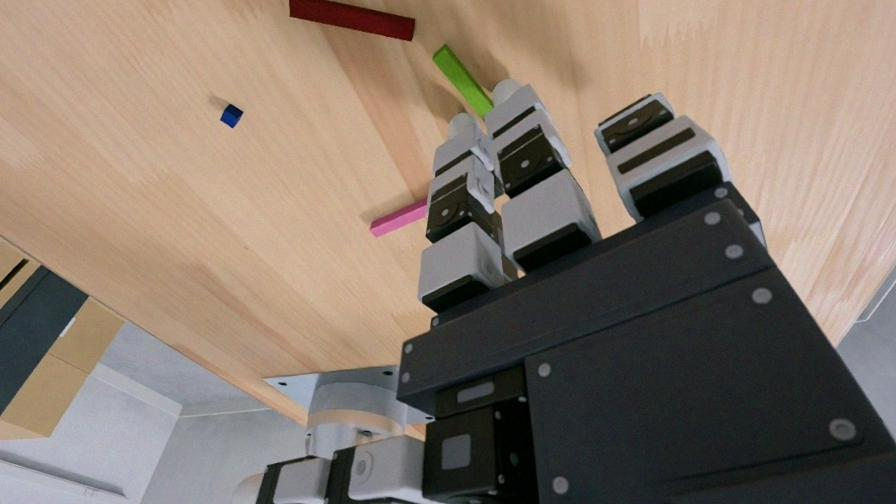

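Request:
move:
  target:
    - [0,0.055,0,0,0,0,0.754,-0.05,0.576,0.696,0.714,0.678,0.226,0.168,0.754,0.05,0.576,0.696,0.97,0,0.97,0.97,0.4,-0.95,0,0,0,0,0,0,0.754,0,0.576,0.696,0.714,0.678,0.226,0.168,0.754,0,0.576,0.696,0.754,0,0.576,0.696,0.4,-0.6]
  speed: 0.04

Request:
move:
  target:
    - [0,0,0,0,0,0,0.754,-0.13,0.576,0.696,0.714,0.678,0.226,0.168,0.754,0.13,0.576,0.696,0.97,0,0.97,0.97,0.4,-0.97,0,0,0,0,0,0,0.754,0,0.576,0.696,0.714,0.678,0.226,0.168,0.754,0,0.576,0.696,0.754,0,0.576,0.696,0.4,-0.6]

Request:
wait:
  seconds: 0.4

Request:
move:
  target:
    - [0,0,0,0,0,0,0.754,-0.05,0.576,0.696,0.714,0.678,0.226,0.168,0.754,0.05,0.576,0.696,0.97,0,0.97,0.97,0.4,-0.95,0,0,0,0,0,0,0.754,0,0.576,0.696,0.714,0.678,0.226,0.168,0.754,0,0.576,0.696,0.754,0,0.576,0.696,0.4,-0.6]

Request:
wait:
  seconds: 0.7
  cameras: ["cam_left_wrist"]

Scene clock: 578.47 s.
left_arm: end_effector_position=(+0.2029, -0.3014, +0.0835) hand_goal=(+0.754, -0.050, +0.576, +0.696, +0.714, +0.678, +0.226, +0.168, +0.754, +0.050, +0.576, +0.696, +0.970, +0.000, +0.970, +0.970) hand_measured=(+0.754, -0.054, +0.576, +0.696, +0.716, +0.678, +0.222, +0.168, +0.752, +0.052, +0.576, +0.696, +0.966, +0.000, +0.966, +0.966) hand_current_ma=(+0, -1, +0, +0, +0, +0, -1, +0, +0, +1, +0, +0, -1, +0, -2, -1) hand_state=(goal, goal, goal, goal, goal, goal, goal, goal, goal, goal, goal, goal, goal, goal, goal, goal) hand_current_limit=0.40 hand_speed=-0.95 end_effector_quat_wxyz=(+0.000, -0.160, +0.987, +0.000) | right_arm: end_effector_position=(+0.3916, -0.2752, +0.0879) hand_goal=(+0.754, +0.000, +0.576, +0.696, +0.714, +0.678, +0.226, +0.168, +0.754, +0.000, +0.576, +0.696, +0.754, +0.000, +0.576, +0.696) hand_measured=(+0.754, +0.000, +0.576, +0.696, +0.714, +0.678, +0.224, +0.168, +0.754, +0.000, +0.576, +0.696, +0.754, +0.000, +0.576, +0.696) hand_current_ma=(+0, +0, +0, +0, +0, +0, -1, +0, +0, +0, +0, +0, +0, +0, +0, +0) hand_state=(goal, goal, goal, goal, goal, goal, goal, goal, goal, goal, goal, goal, goal, goal, goal, goal) hand_current_limit=0.40 hand_speed=-0.60 end_effector_quat_wxyz=(-0.069, +0.794, -0.604, +0.004)
Joint positions: left_arm=[2.462 -1.685 -2.221 -0.806 1.57 -2.573] | right_arm=[-0.824 -1.275 1.946 -2.228 -1.433 2.047]
Joint torques (N m): left_arm=[-6.9 13 29.7 1.57 0.1 -1.06] | right_arm=[-0.56 -35.53 -18.3 -3.17 1.09 2.31]
Wrist force (N): left_arm=[1.2 0.0 0.1] | right_arm=[-0.2 0.2 0.1]
Wrist torque (N m): left_arm=[-0.16 -0.13 0.14] | right_arm=[0.01 0.03 -0.02]
Wrist force, peak (N): left_arm=[1.8 0.5 0.3] | right_arm=[-0.1 0.1 0.7]
Hand target: left_arm +0.2029, -0.3015, +0.0835; +0.000, -0.160, +0.987, +0.000 | right_arm +0.3916, -0.2752, +0.0879; -0.069, +0.794, -0.604, +0.004
Off the commanded pose: left_arm 0.000 m, 0 deg | right_arm 0.000 m, 0 deg.
move: done

Scene clock: 579.00 s.
left_arm: end_effector_position=(+0.2029, -0.3015, +0.0835) hand_goal=(+0.754, -0.130, +0.576, +0.696, +0.714, +0.678, +0.226, +0.168, +0.754, +0.130, +0.576, +0.696, +0.970, +0.000, +0.970, +0.970) hand_measured=(+0.754, -0.082, +0.576, +0.696, +0.716, +0.678, +0.222, +0.168, +0.752, +0.084, +0.576, +0.696, +0.966, +0.000, +0.966, +0.966) hand_current_ma=(+0, +25, +0, +0, +0, +0, -1, +0, +0, -24, +0, +0, -1, +0, -2, -1) hand_state=(goal, moving, goal, goal, goal, goal, goal, goal, goal, moving, goal, goal, goal, goal, goal, goal) hand_current_limit=0.40 hand_speed=-0.97 end_effector_quat_wxyz=(+0.000, -0.160, +0.987, +0.000) | right_arm: end_effector_position=(+0.3916, -0.2752, +0.0879) hand_goal=(+0.754, +0.000, +0.576, +0.696, +0.714, +0.678, +0.226, +0.168, +0.754, +0.000, +0.576, +0.696, +0.754, +0.000, +0.576, +0.696) hand_measured=(+0.754, +0.000, +0.576, +0.696, +0.714, +0.678, +0.224, +0.168, +0.754, +0.000, +0.576, +0.696, +0.754, +0.000, +0.576, +0.696) hand_current_ma=(+0, +0, +0, +0, +0, +0, -1, +0, +0, +0, +0, +0, +0, +0, +0, +0) hand_state=(goal, goal, goal, goal, goal, goal, goal, goal, goal, goal, goal, goal, goal, goal, goal, goal) hand_current_limit=0.40 hand_speed=-0.60 end_effector_quat_wxyz=(-0.069, +0.794, -0.604, +0.004)
Joint positions: left_arm=[2.461 -1.685 -2.221 -0.806 1.57 -2.573] | right_arm=[-0.824 -1.275 1.946 -2.228 -1.433 2.047]
Joint torques (N m): left_arm=[-7.7 13.21 28.79 0.77 -0.3 -1.32] | right_arm=[-0.46 -35.83 -18.48 -3.13 0.96 2.37]
Wrist force (N): left_arm=[1.4 0.1 0.2] | right_arm=[0.2 0.2 0.1]
Wrist torque (N m): left_arm=[-0.16 -0.14 0.16] | right_arm=[0.01 -0.02 0.01]
Wrist force, peak (N): left_arm=[1.6 0.0 0.5] | right_arm=[-0.2 0.2 0.4]
Hand target: left_arm +0.2029, -0.3015, +0.0835; +0.000, -0.160, +0.987, +0.000 | right_arm +0.3916, -0.2752, +0.0879; -0.069, +0.794, -0.604, +0.004
Off the commanded pose: left_arm 0.000 m, 0 deg | right_arm 0.000 m, 0 deg.
move: done

Scene clock: 579.40 s.
left_arm: end_effector_position=(+0.2029, -0.3015, +0.0835) hand_goal=(+0.754, -0.130, +0.576, +0.696, +0.714, +0.678, +0.226, +0.168, +0.754, +0.130, +0.576, +0.696, +0.970, +0.000, +0.970, +0.970) hand_measured=(+0.754, -0.084, +0.576, +0.696, +0.716, +0.678, +0.222, +0.168, +0.752, +0.086, +0.576, +0.696, +0.966, +0.000, +0.966, +0.966) hand_current_ma=(+0, +57, +0, +0, +0, +0, -1, +0, +0, -53, +0, +0, -1, +0, -2, -1) hand_state=(goal, blocked, goal, goal, goal, goal, goal, goal, goal, blocked, goal, goal, goal, goal, goal, goal) hand_current_limit=0.40 hand_speed=-0.97 end_effector_quat_wxyz=(+0.000, -0.160, +0.987, +0.000) | right_arm: end_effector_position=(+0.3916, -0.2752, +0.0879) hand_goal=(+0.754, +0.000, +0.576, +0.696, +0.714, +0.678, +0.226, +0.168, +0.754, +0.000, +0.576, +0.696, +0.754, +0.000, +0.576, +0.696) hand_measured=(+0.754, +0.000, +0.576, +0.696, +0.714, +0.678, +0.224, +0.168, +0.754, +0.000, +0.576, +0.696, +0.754, +0.000, +0.576, +0.696) hand_current_ma=(+0, +0, +0, +0, +0, +0, -1, +0, +0, +0, +0, +0, +0, +0, +0, +0) hand_state=(goal, goal, goal, goal, goal, goal, goal, goal, goal, goal, goal, goal, goal, goal, goal, goal) hand_current_limit=0.40 hand_speed=-0.60 end_effector_quat_wxyz=(-0.069, +0.794, -0.604, +0.004)
Joint positions: left_arm=[2.461 -1.685 -2.221 -0.806 1.57 -2.573] | right_arm=[-0.824 -1.275 1.946 -2.228 -1.433 2.047]
Joint torques (N m): left_arm=[-7.11 13.7 28.34 0.7 -0.33 -1.1] | right_arm=[0.41 -35.19 -19.23 -3.17 1.06 2.3]
Wrist force (N): left_arm=[1.4 0.1 0.3] | right_arm=[0.0 0.0 0.1]
Wrist torque (N m): left_arm=[-0.16 -0.14 0.17] | right_arm=[-0.01 0.01 -0.01]
Wrist force, peak (N): left_arm=[1.6 -0.1 0.2] | right_arm=[-0.2 0.1 0.3]
Hand target: left_arm +0.2029, -0.3015, +0.0835; +0.000, -0.160, +0.987, +0.000 | right_arm +0.3916, -0.2752, +0.0879; -0.069, +0.794, -0.604, +0.004
Off the commanded pose: left_arm 0.000 m, 0 deg | right_arm 0.000 m, 0 deg.
wait: 0.40 s; at rest by 0.17 s

Scene clock: 580.03 s.
left_arm: end_effector_position=(+0.2029, -0.3015, +0.0835) hand_goal=(+0.754, -0.050, +0.576, +0.696, +0.714, +0.678, +0.226, +0.168, +0.754, +0.050, +0.576, +0.696, +0.970, +0.000, +0.970, +0.970) hand_measured=(+0.754, -0.054, +0.576, +0.696, +0.716, +0.678, +0.222, +0.168, +0.752, +0.052, +0.576, +0.696, +0.966, +0.000, +0.966, +0.966) hand_current_ma=(+0, -1, +0, +0, +0, +0, -1, +0, +0, +1, +0, +0, -1, +0, -2, -1) hand_state=(goal, goal, goal, goal, goal, goal, goal, goal, goal, goal, goal, goal, goal, goal, goal, goal) hand_current_limit=0.40 hand_speed=-0.95 end_effector_quat_wxyz=(+0.000, -0.160, +0.987, +0.000) | right_arm: end_effector_position=(+0.3916, -0.2752, +0.0879) hand_goal=(+0.754, +0.000, +0.576, +0.696, +0.714, +0.678, +0.226, +0.168, +0.754, +0.000, +0.576, +0.696, +0.754, +0.000, +0.576, +0.696) hand_measured=(+0.754, +0.000, +0.576, +0.696, +0.714, +0.678, +0.224, +0.168, +0.754, +0.000, +0.576, +0.696, +0.754, +0.000, +0.576, +0.696) hand_current_ma=(+0, +0, +0, +0, +0, +0, -1, +0, +0, +0, +0, +0, +0, +0, +0, +0) hand_state=(goal, goal, goal, goal, goal, goal, goal, goal, goal, goal, goal, goal, goal, goal, goal, goal) hand_current_limit=0.40 hand_speed=-0.60 end_effector_quat_wxyz=(-0.069, +0.794, -0.604, +0.004)
Joint positions: left_arm=[2.461 -1.685 -2.221 -0.806 1.57 -2.573] | right_arm=[-0.824 -1.275 1.946 -2.228 -1.433 2.047]
Joint torques (N m): left_arm=[-8.18 13.65 27.98 0.91 -0.49 -1.16] | right_arm=[-0.12 -35.71 -18.18 -3.24 0.99 2.42]
Wrist force (N): left_arm=[1.7 0.1 0.2] | right_arm=[-0.2 0.1 0.2]
Wrist torque (N m): left_arm=[-0.16 -0.18 0.19] | right_arm=[0.00 0.02 -0.02]
Wrist force, peak (N): left_arm=[1.7 0.1 0.2] | right_arm=[-0.1 0.3 0.5]
Hand target: left_arm +0.2029, -0.3015, +0.0835; +0.000, -0.160, +0.987, +0.000 | right_arm +0.3916, -0.2752, +0.0879; -0.069, +0.794, -0.604, +0.004
Off the commanded pose: left_arm 0.000 m, 0 deg | right_arm 0.000 m, 0 deg.
move: done

Scene clock: 580.73 s.
left_arm: end_effector_position=(+0.2029, -0.3015, +0.0835) hand_goal=(+0.754, -0.050, +0.576, +0.696, +0.714, +0.678, +0.226, +0.168, +0.754, +0.050, +0.576, +0.696, +0.970, +0.000, +0.970, +0.970) hand_measured=(+0.754, -0.054, +0.576, +0.696, +0.716, +0.678, +0.222, +0.168, +0.752, +0.052, +0.576, +0.696, +0.966, +0.000, +0.966, +0.966) hand_current_ma=(+0, -1, +0, +0, +0, +0, -1, +0, +0, +1, +0, +0, -1, +0, -2, -1) hand_state=(goal, goal, goal, goal, goal, goal, goal, goal, goal, goal, goal, goal, goal, goal, goal, goal) hand_current_limit=0.40 hand_speed=-0.95 end_effector_quat_wxyz=(+0.000, -0.160, +0.987, +0.000) | right_arm: end_effector_position=(+0.3916, -0.2752, +0.0879) hand_goal=(+0.754, +0.000, +0.576, +0.696, +0.714, +0.678, +0.226, +0.168, +0.754, +0.000, +0.576, +0.696, +0.754, +0.000, +0.576, +0.696) hand_measured=(+0.754, +0.000, +0.576, +0.696, +0.714, +0.678, +0.224, +0.168, +0.754, +0.000, +0.576, +0.696, +0.754, +0.000, +0.576, +0.696) hand_current_ma=(+0, +0, +0, +0, +0, +0, -1, +0, +0, +0, +0, +0, +0, +0, +0, +0) hand_state=(goal, goal, goal, goal, goal, goal, goal, goal, goal, goal, goal, goal, goal, goal, goal, goal) hand_current_limit=0.40 hand_speed=-0.60 end_effector_quat_wxyz=(-0.069, +0.794, -0.604, +0.004)
Joint positions: left_arm=[2.461 -1.685 -2.221 -0.806 1.57 -2.573] | right_arm=[-0.824 -1.275 1.946 -2.228 -1.433 2.047]
Joint torques (N m): left_arm=[-6.75 13.53 27.14 1 -0.6 -1.18] | right_arm=[-0.76 -35.33 -17.49 -3.02 1.05 2.28]
Wrist force (N): left_arm=[1.3 0.2 0.4] | right_arm=[0.1 0.1 0.3]
Wrist torque (N m): left_arm=[-0.14 -0.13 0.16] | right_arm=[-0.01 -0.01 0.01]
Wrist force, peak (N): left_arm=[1.6 0.0 0.3] | right_arm=[-0.4 0.1 0.4]
Hand target: left_arm +0.2029, -0.3015, +0.0835; +0.000, -0.160, +0.987, +0.000 | right_arm +0.3916, -0.2752, +0.0879; -0.069, +0.794, -0.604, +0.004
Off the commanded pose: left_arm 0.000 m, 0 deg | right_arm 0.000 m, 0 deg.
wait: 0.70 s; at rest by 0.17 s
Images, in order (width x height): cam_left_wrist 896x504.

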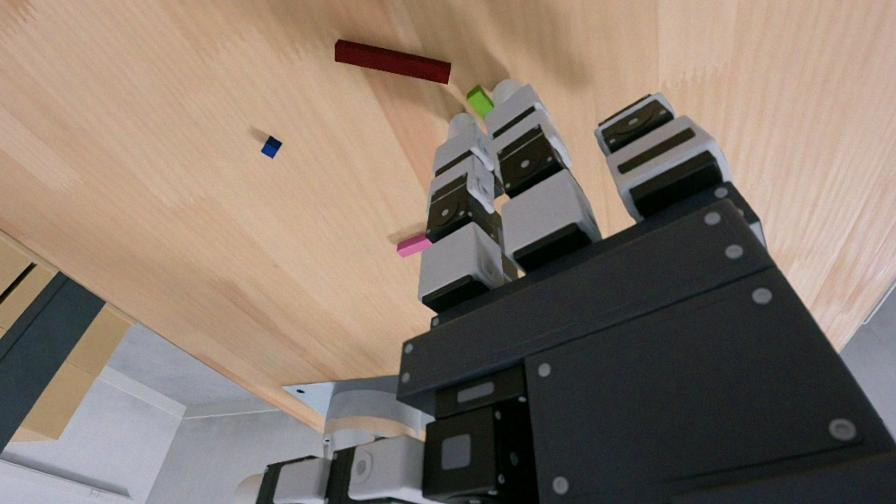

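Request:
move:
  target:
    - [0,0,-0.03,0,0,0,0.754,-0.05,0.576,0.696,0.714,0.678,0.226,0.168,0.754,0.05,0.576,0.696,0.97,0,0.97,0.97,0.4,-0.95,0,0,0,0,0,0,0.754,0,0.576,0.696,0.714,0.678,0.226,0.168,0.754,0,0.576,0.696,0.754,0,0.576,0.696,0.4,-0.6]
    - [0,0,-0.09,0,0,0,0.754,-0.05,0.576,0.696,0.714,0.678,0.226,0.168,0.754,0.05,0.576,0.696,0.97,0,0.97,0.97,0.4,-0.95,0,0,0,0,0,0,0.754,0,0.576,0.696,0.714,0.678,0.226,0.168,0.754,0,0.576,0.696,0.754,0,0.576,0.696,0.4,-0.6]
    - [-0.163,-0.048,-0.09,0,0,0,0.754,-0.05,0.576,0.696,0.714,0.678,0.226,0.168,0.754,0.05,0.576,0.696,0.97,0,0.97,0.97,0.4,-0.95,0,0,0,0,0,0,0.754,0,0.576,0.696,0.714,0.678,0.226,0.168,0.754,0,0.576,0.696,0.754,0,0.576,0.696,0.4,-0.6]
  speed: [0.04,0.15,0.15]
  blend: [0.005,0.01,0]
  cameras: ["cam_left_wrist","cam_high"]

Request:
zoom_image:
  camera: "cam_left_wrist"
  region: [320, 90, 460, 220]

Scene clock: 591.00 s.
left_arm: end_effector_position=(+0.3048, -0.2979, +0.1375) hand_goal=(+0.754, -0.050, +0.576, +0.696, +0.714, +0.678, +0.226, +0.168, +0.754, +0.050, +0.576, +0.696, +0.970, +0.000, +0.970, +0.970) hand_measured=(+0.754, -0.052, +0.576, +0.696, +0.716, +0.678, +0.222, +0.168, +0.752, +0.052, +0.576, +0.696, +0.966, +0.000, +0.966, +0.966) hand_current_ma=(+0, -1, +0, +0, +0, +0, -1, +0, +0, +1, +0, +0, -1, +0, -2, -1) hand_state=(goal, goal, goal, goal, goal, goal, goal, goal, goal, goal, goal, goal, goal, goal, goal, goal) hand_current_limit=0.40 hand_speed=-0.95 end_effector_quat_wxyz=(+0.000, -0.160, +0.987, +0.000) | right_arm: end_effector_position=(+0.3916, -0.2752, +0.0879) hand_goal=(+0.754, +0.000, +0.576, +0.696, +0.714, +0.678, +0.226, +0.168, +0.754, +0.000, +0.576, +0.696, +0.754, +0.000, +0.576, +0.696) hand_measured=(+0.754, +0.000, +0.576, +0.696, +0.714, +0.678, +0.224, +0.168, +0.754, +0.000, +0.576, +0.696, +0.754, +0.000, +0.576, +0.696) hand_current_ma=(+0, +0, +0, +0, +0, +0, -1, +0, +0, +0, +0, +0, +0, +0, +0, +0) hand_state=(goal, goal, goal, goal, goal, goal, goal, goal, goal, goal, goal, goal, goal, goal, goal, goal) hand_current_limit=0.40 hand_speed=-0.60 end_effector_quat_wxyz=(-0.069, +0.794, -0.604, +0.004)
Joint positions: left_arm=[2.595 -1.729 -1.993 -0.991 1.57 -2.44] | right_arm=[-0.824 -1.275 1.946 -2.228 -1.433 2.047]
Joint torques (N m): left_arm=[-2.67 25.24 18.04 3.83 -0.85 -0.46] | right_arm=[-0.89 -36.02 -17.81 -3.18 1.1 2.35]
Wrist force (N): left_arm=[1.3 -0.1 0.2] | right_arm=[-0.1 0.1 0.0]
Wrist torque (N m): left_arm=[-0.16 -0.15 0.31] | right_arm=[0.03 0.02 -0.01]
Wrist force, peak (N): left_arm=[2.5 0.3 -1.2] | right_arm=[-0.1 0.1 0.5]
Hand target: left_arm +0.3048, -0.2979, +0.1375; +0.000, -0.160, +0.987, +0.000 | right_arm +0.3916, -0.2752, +0.0879; -0.069, +0.794, -0.604, +0.004
Off the commanded pose: left_arm 0.000 m, 0 deg | right_arm 0.000 m, 0 deg.
move: done
Images, in order (width x height): cam_high 896x504, cam_left_wrist 896x504.

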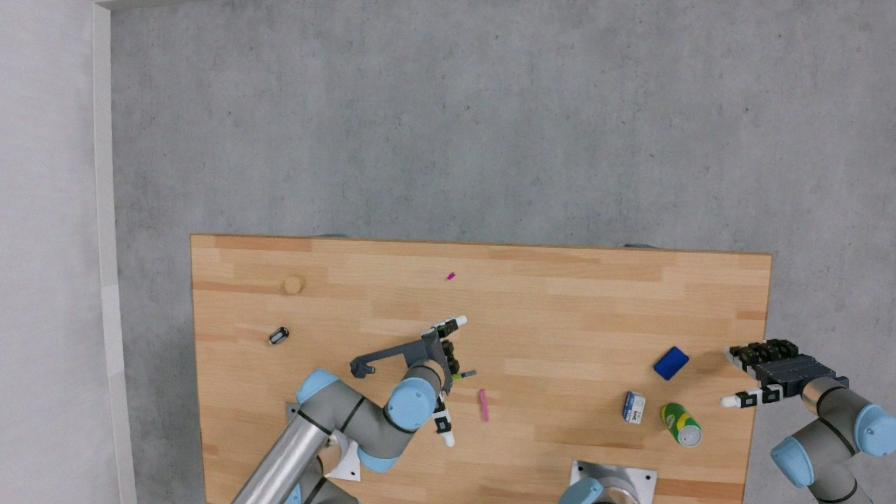

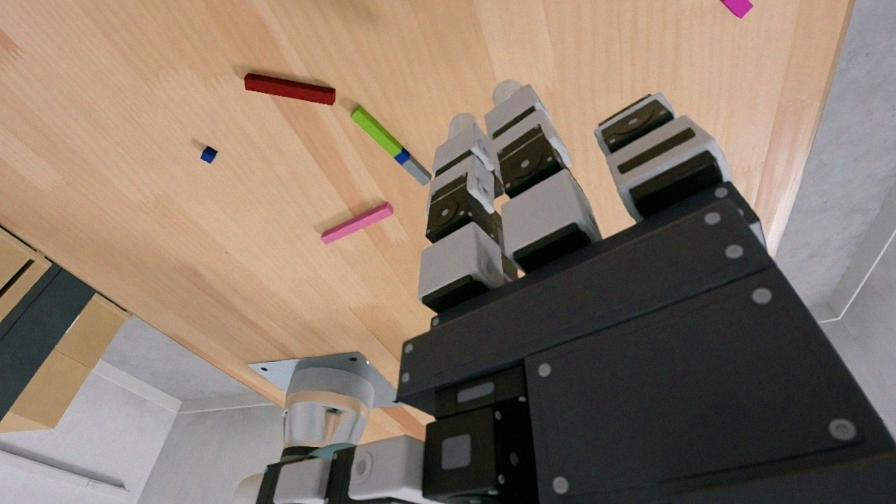

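Scaled by 3.600.

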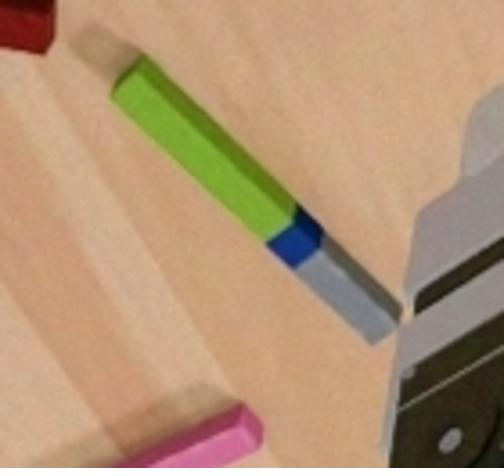

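Request:
zoom_image:
  camera: "cam_left_wrist"
  region: [375, 130, 445, 195]

Request:
zoom_image:
  camera: "cam_left_wrist"
  region: [320, 80, 420, 180]

Scaled by 7.200.

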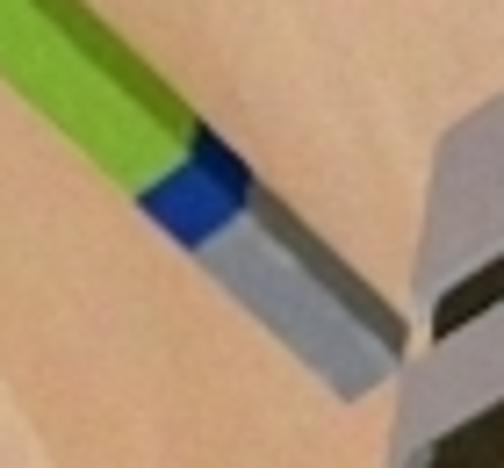

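Scaled by 5.040.

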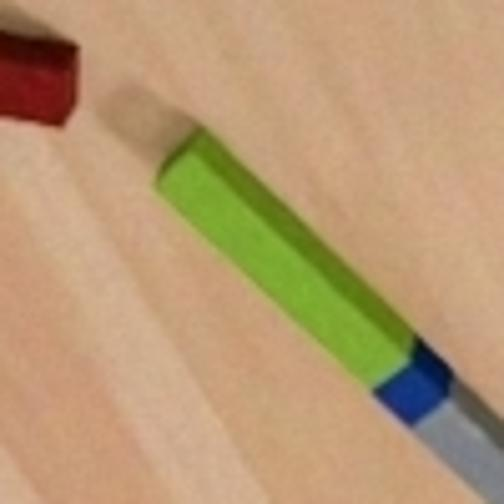

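Request:
move:
  target:
    - [0.0717,-0.1133,0.049,0,0,0,0.754,-0.05,0.576,0.696,0.714,0.678,0.226,0.168,0.754,0.05,0.576,0.696,0.97,0,0.97,0.97,0.4,-0.95,0,0,0,0,0,0,0.754,0,0.576,0.696,0.714,0.678,0.226,0.168,0.754,0,0.576,0.696,0.754,0,0.576,0.696,0.4,-0.6]
  speed: 0.12
  cameras: ["cam_left_wrist"]

Request:
zoom_image:
  camera: "cam_left_wrist"
  region: [270, 0, 410, 140]

Request:
zoom_image:
  camera: "cam_left_wrist"
  region: [325, 50, 405, 130]

Scene clock: 653.83 s.
left_arm: end_effector_position=(+0.2855, -0.3761, +0.1082) hand_goal=(+0.754, -0.050, +0.576, +0.696, +0.714, +0.678, +0.226, +0.168, +0.754, +0.050, +0.576, +0.696, +0.970, +0.000, +0.970, +0.970) hand_measured=(+0.754, -0.052, +0.576, +0.696, +0.716, +0.678, +0.222, +0.168, +0.752, +0.052, +0.576, +0.696, +0.966, +0.000, +0.966, +0.966) hand_current_ma=(+0, -1, +0, +0, +0, +0, -1, +0, +0, +1, +0, +0, -1, +0, -2, -1) hand_state=(goal, goal, goal, goal, goal, goal, goal, goal, goal, goal, goal, goal, goal, goal, goal, goal) hand_current_limit=0.40 hand_speed=-0.95 end_effector_quat_wxyz=(+0.000, -0.160, +0.987, +0.000) | right_arm: end_effector_position=(+0.3916, -0.2752, +0.0879) hand_goal=(+0.754, +0.000, +0.576, +0.696, +0.714, +0.678, +0.226, +0.168, +0.754, +0.000, +0.576, +0.696, +0.754, +0.000, +0.576, +0.696) hand_measured=(+0.754, +0.000, +0.576, +0.696, +0.714, +0.678, +0.224, +0.168, +0.754, +0.000, +0.576, +0.696, +0.754, +0.000, +0.576, +0.696) hand_current_ma=(+0, +0, +0, +0, +0, +0, -1, +0, +0, +0, +0, +0, +0, +0, +0, +0) hand_state=(goal, goal, goal, goal, goal, goal, goal, goal, goal, goal, goal, goal, goal, goal, goal, goal) hand_current_limit=0.40 hand_speed=-0.60 end_effector_quat_wxyz=(-0.069, +0.794, -0.604, +0.004)
Joint positions: left_arm=[2.45 -1.873 -1.896 -0.943 1.57 -2.584] | right_arm=[-0.824 -1.275 1.946 -2.228 -1.433 2.047]
Joint torques (N m): left_arm=[10.12 38.13 14.45 0.77 0.63 1.75] | right_arm=[-0.31 -36.01 -18.78 -3.14 1.04 2.53]
Wrist force (N): left_arm=[1.4 0.4 0.2] | right_arm=[0.0 0.1 0.3]
Wrist torque (N m): left_arm=[-0.12 -0.14 0.15] | right_arm=[-0.01 0.00 0.00]
Wrist force, peak (N): left_arm=[2.5 -0.7 0.6] | right_arm=[0.0 0.3 0.6]
Hand target: left_arm +0.2855, -0.3760, +0.1082; +0.000, -0.160, +0.987, +0.000 | right_arm +0.3916, -0.2752, +0.0879; -0.069, +0.794, -0.604, +0.004
Off the commanded pose: left_arm 0.000 m, 0 deg | right_arm 0.000 m, 0 deg.
move: done
Images, in order (width x height): cam_left_wrist 896x504.

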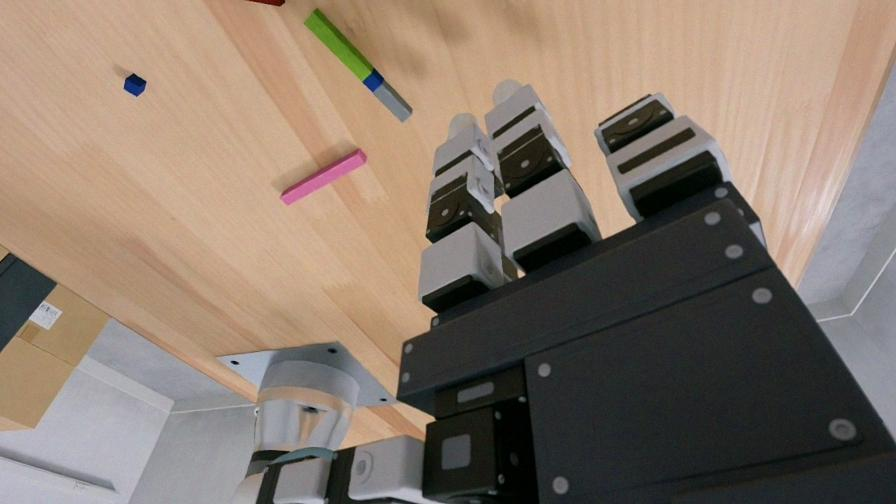

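Scaled by 3.600.

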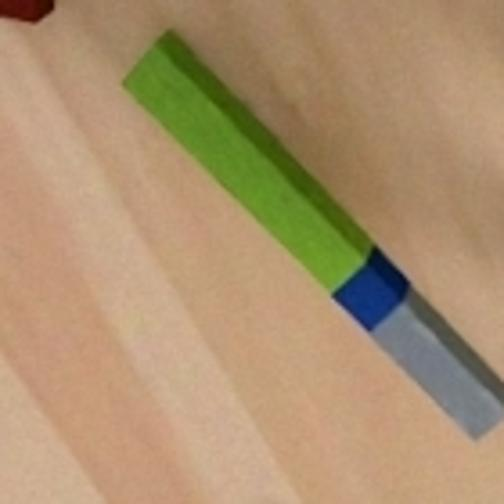

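Scaled by 6.300.

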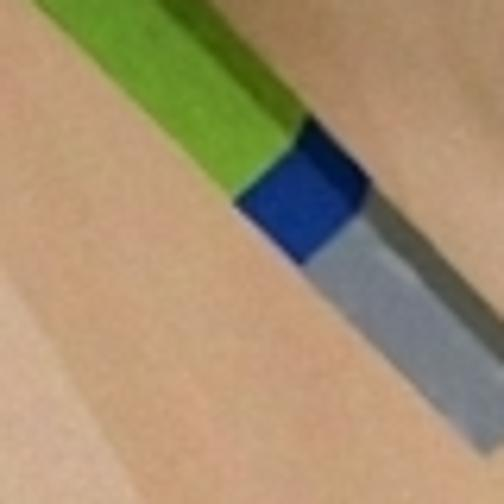

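Request:
finished_scene:

The scene is finished: the task was done.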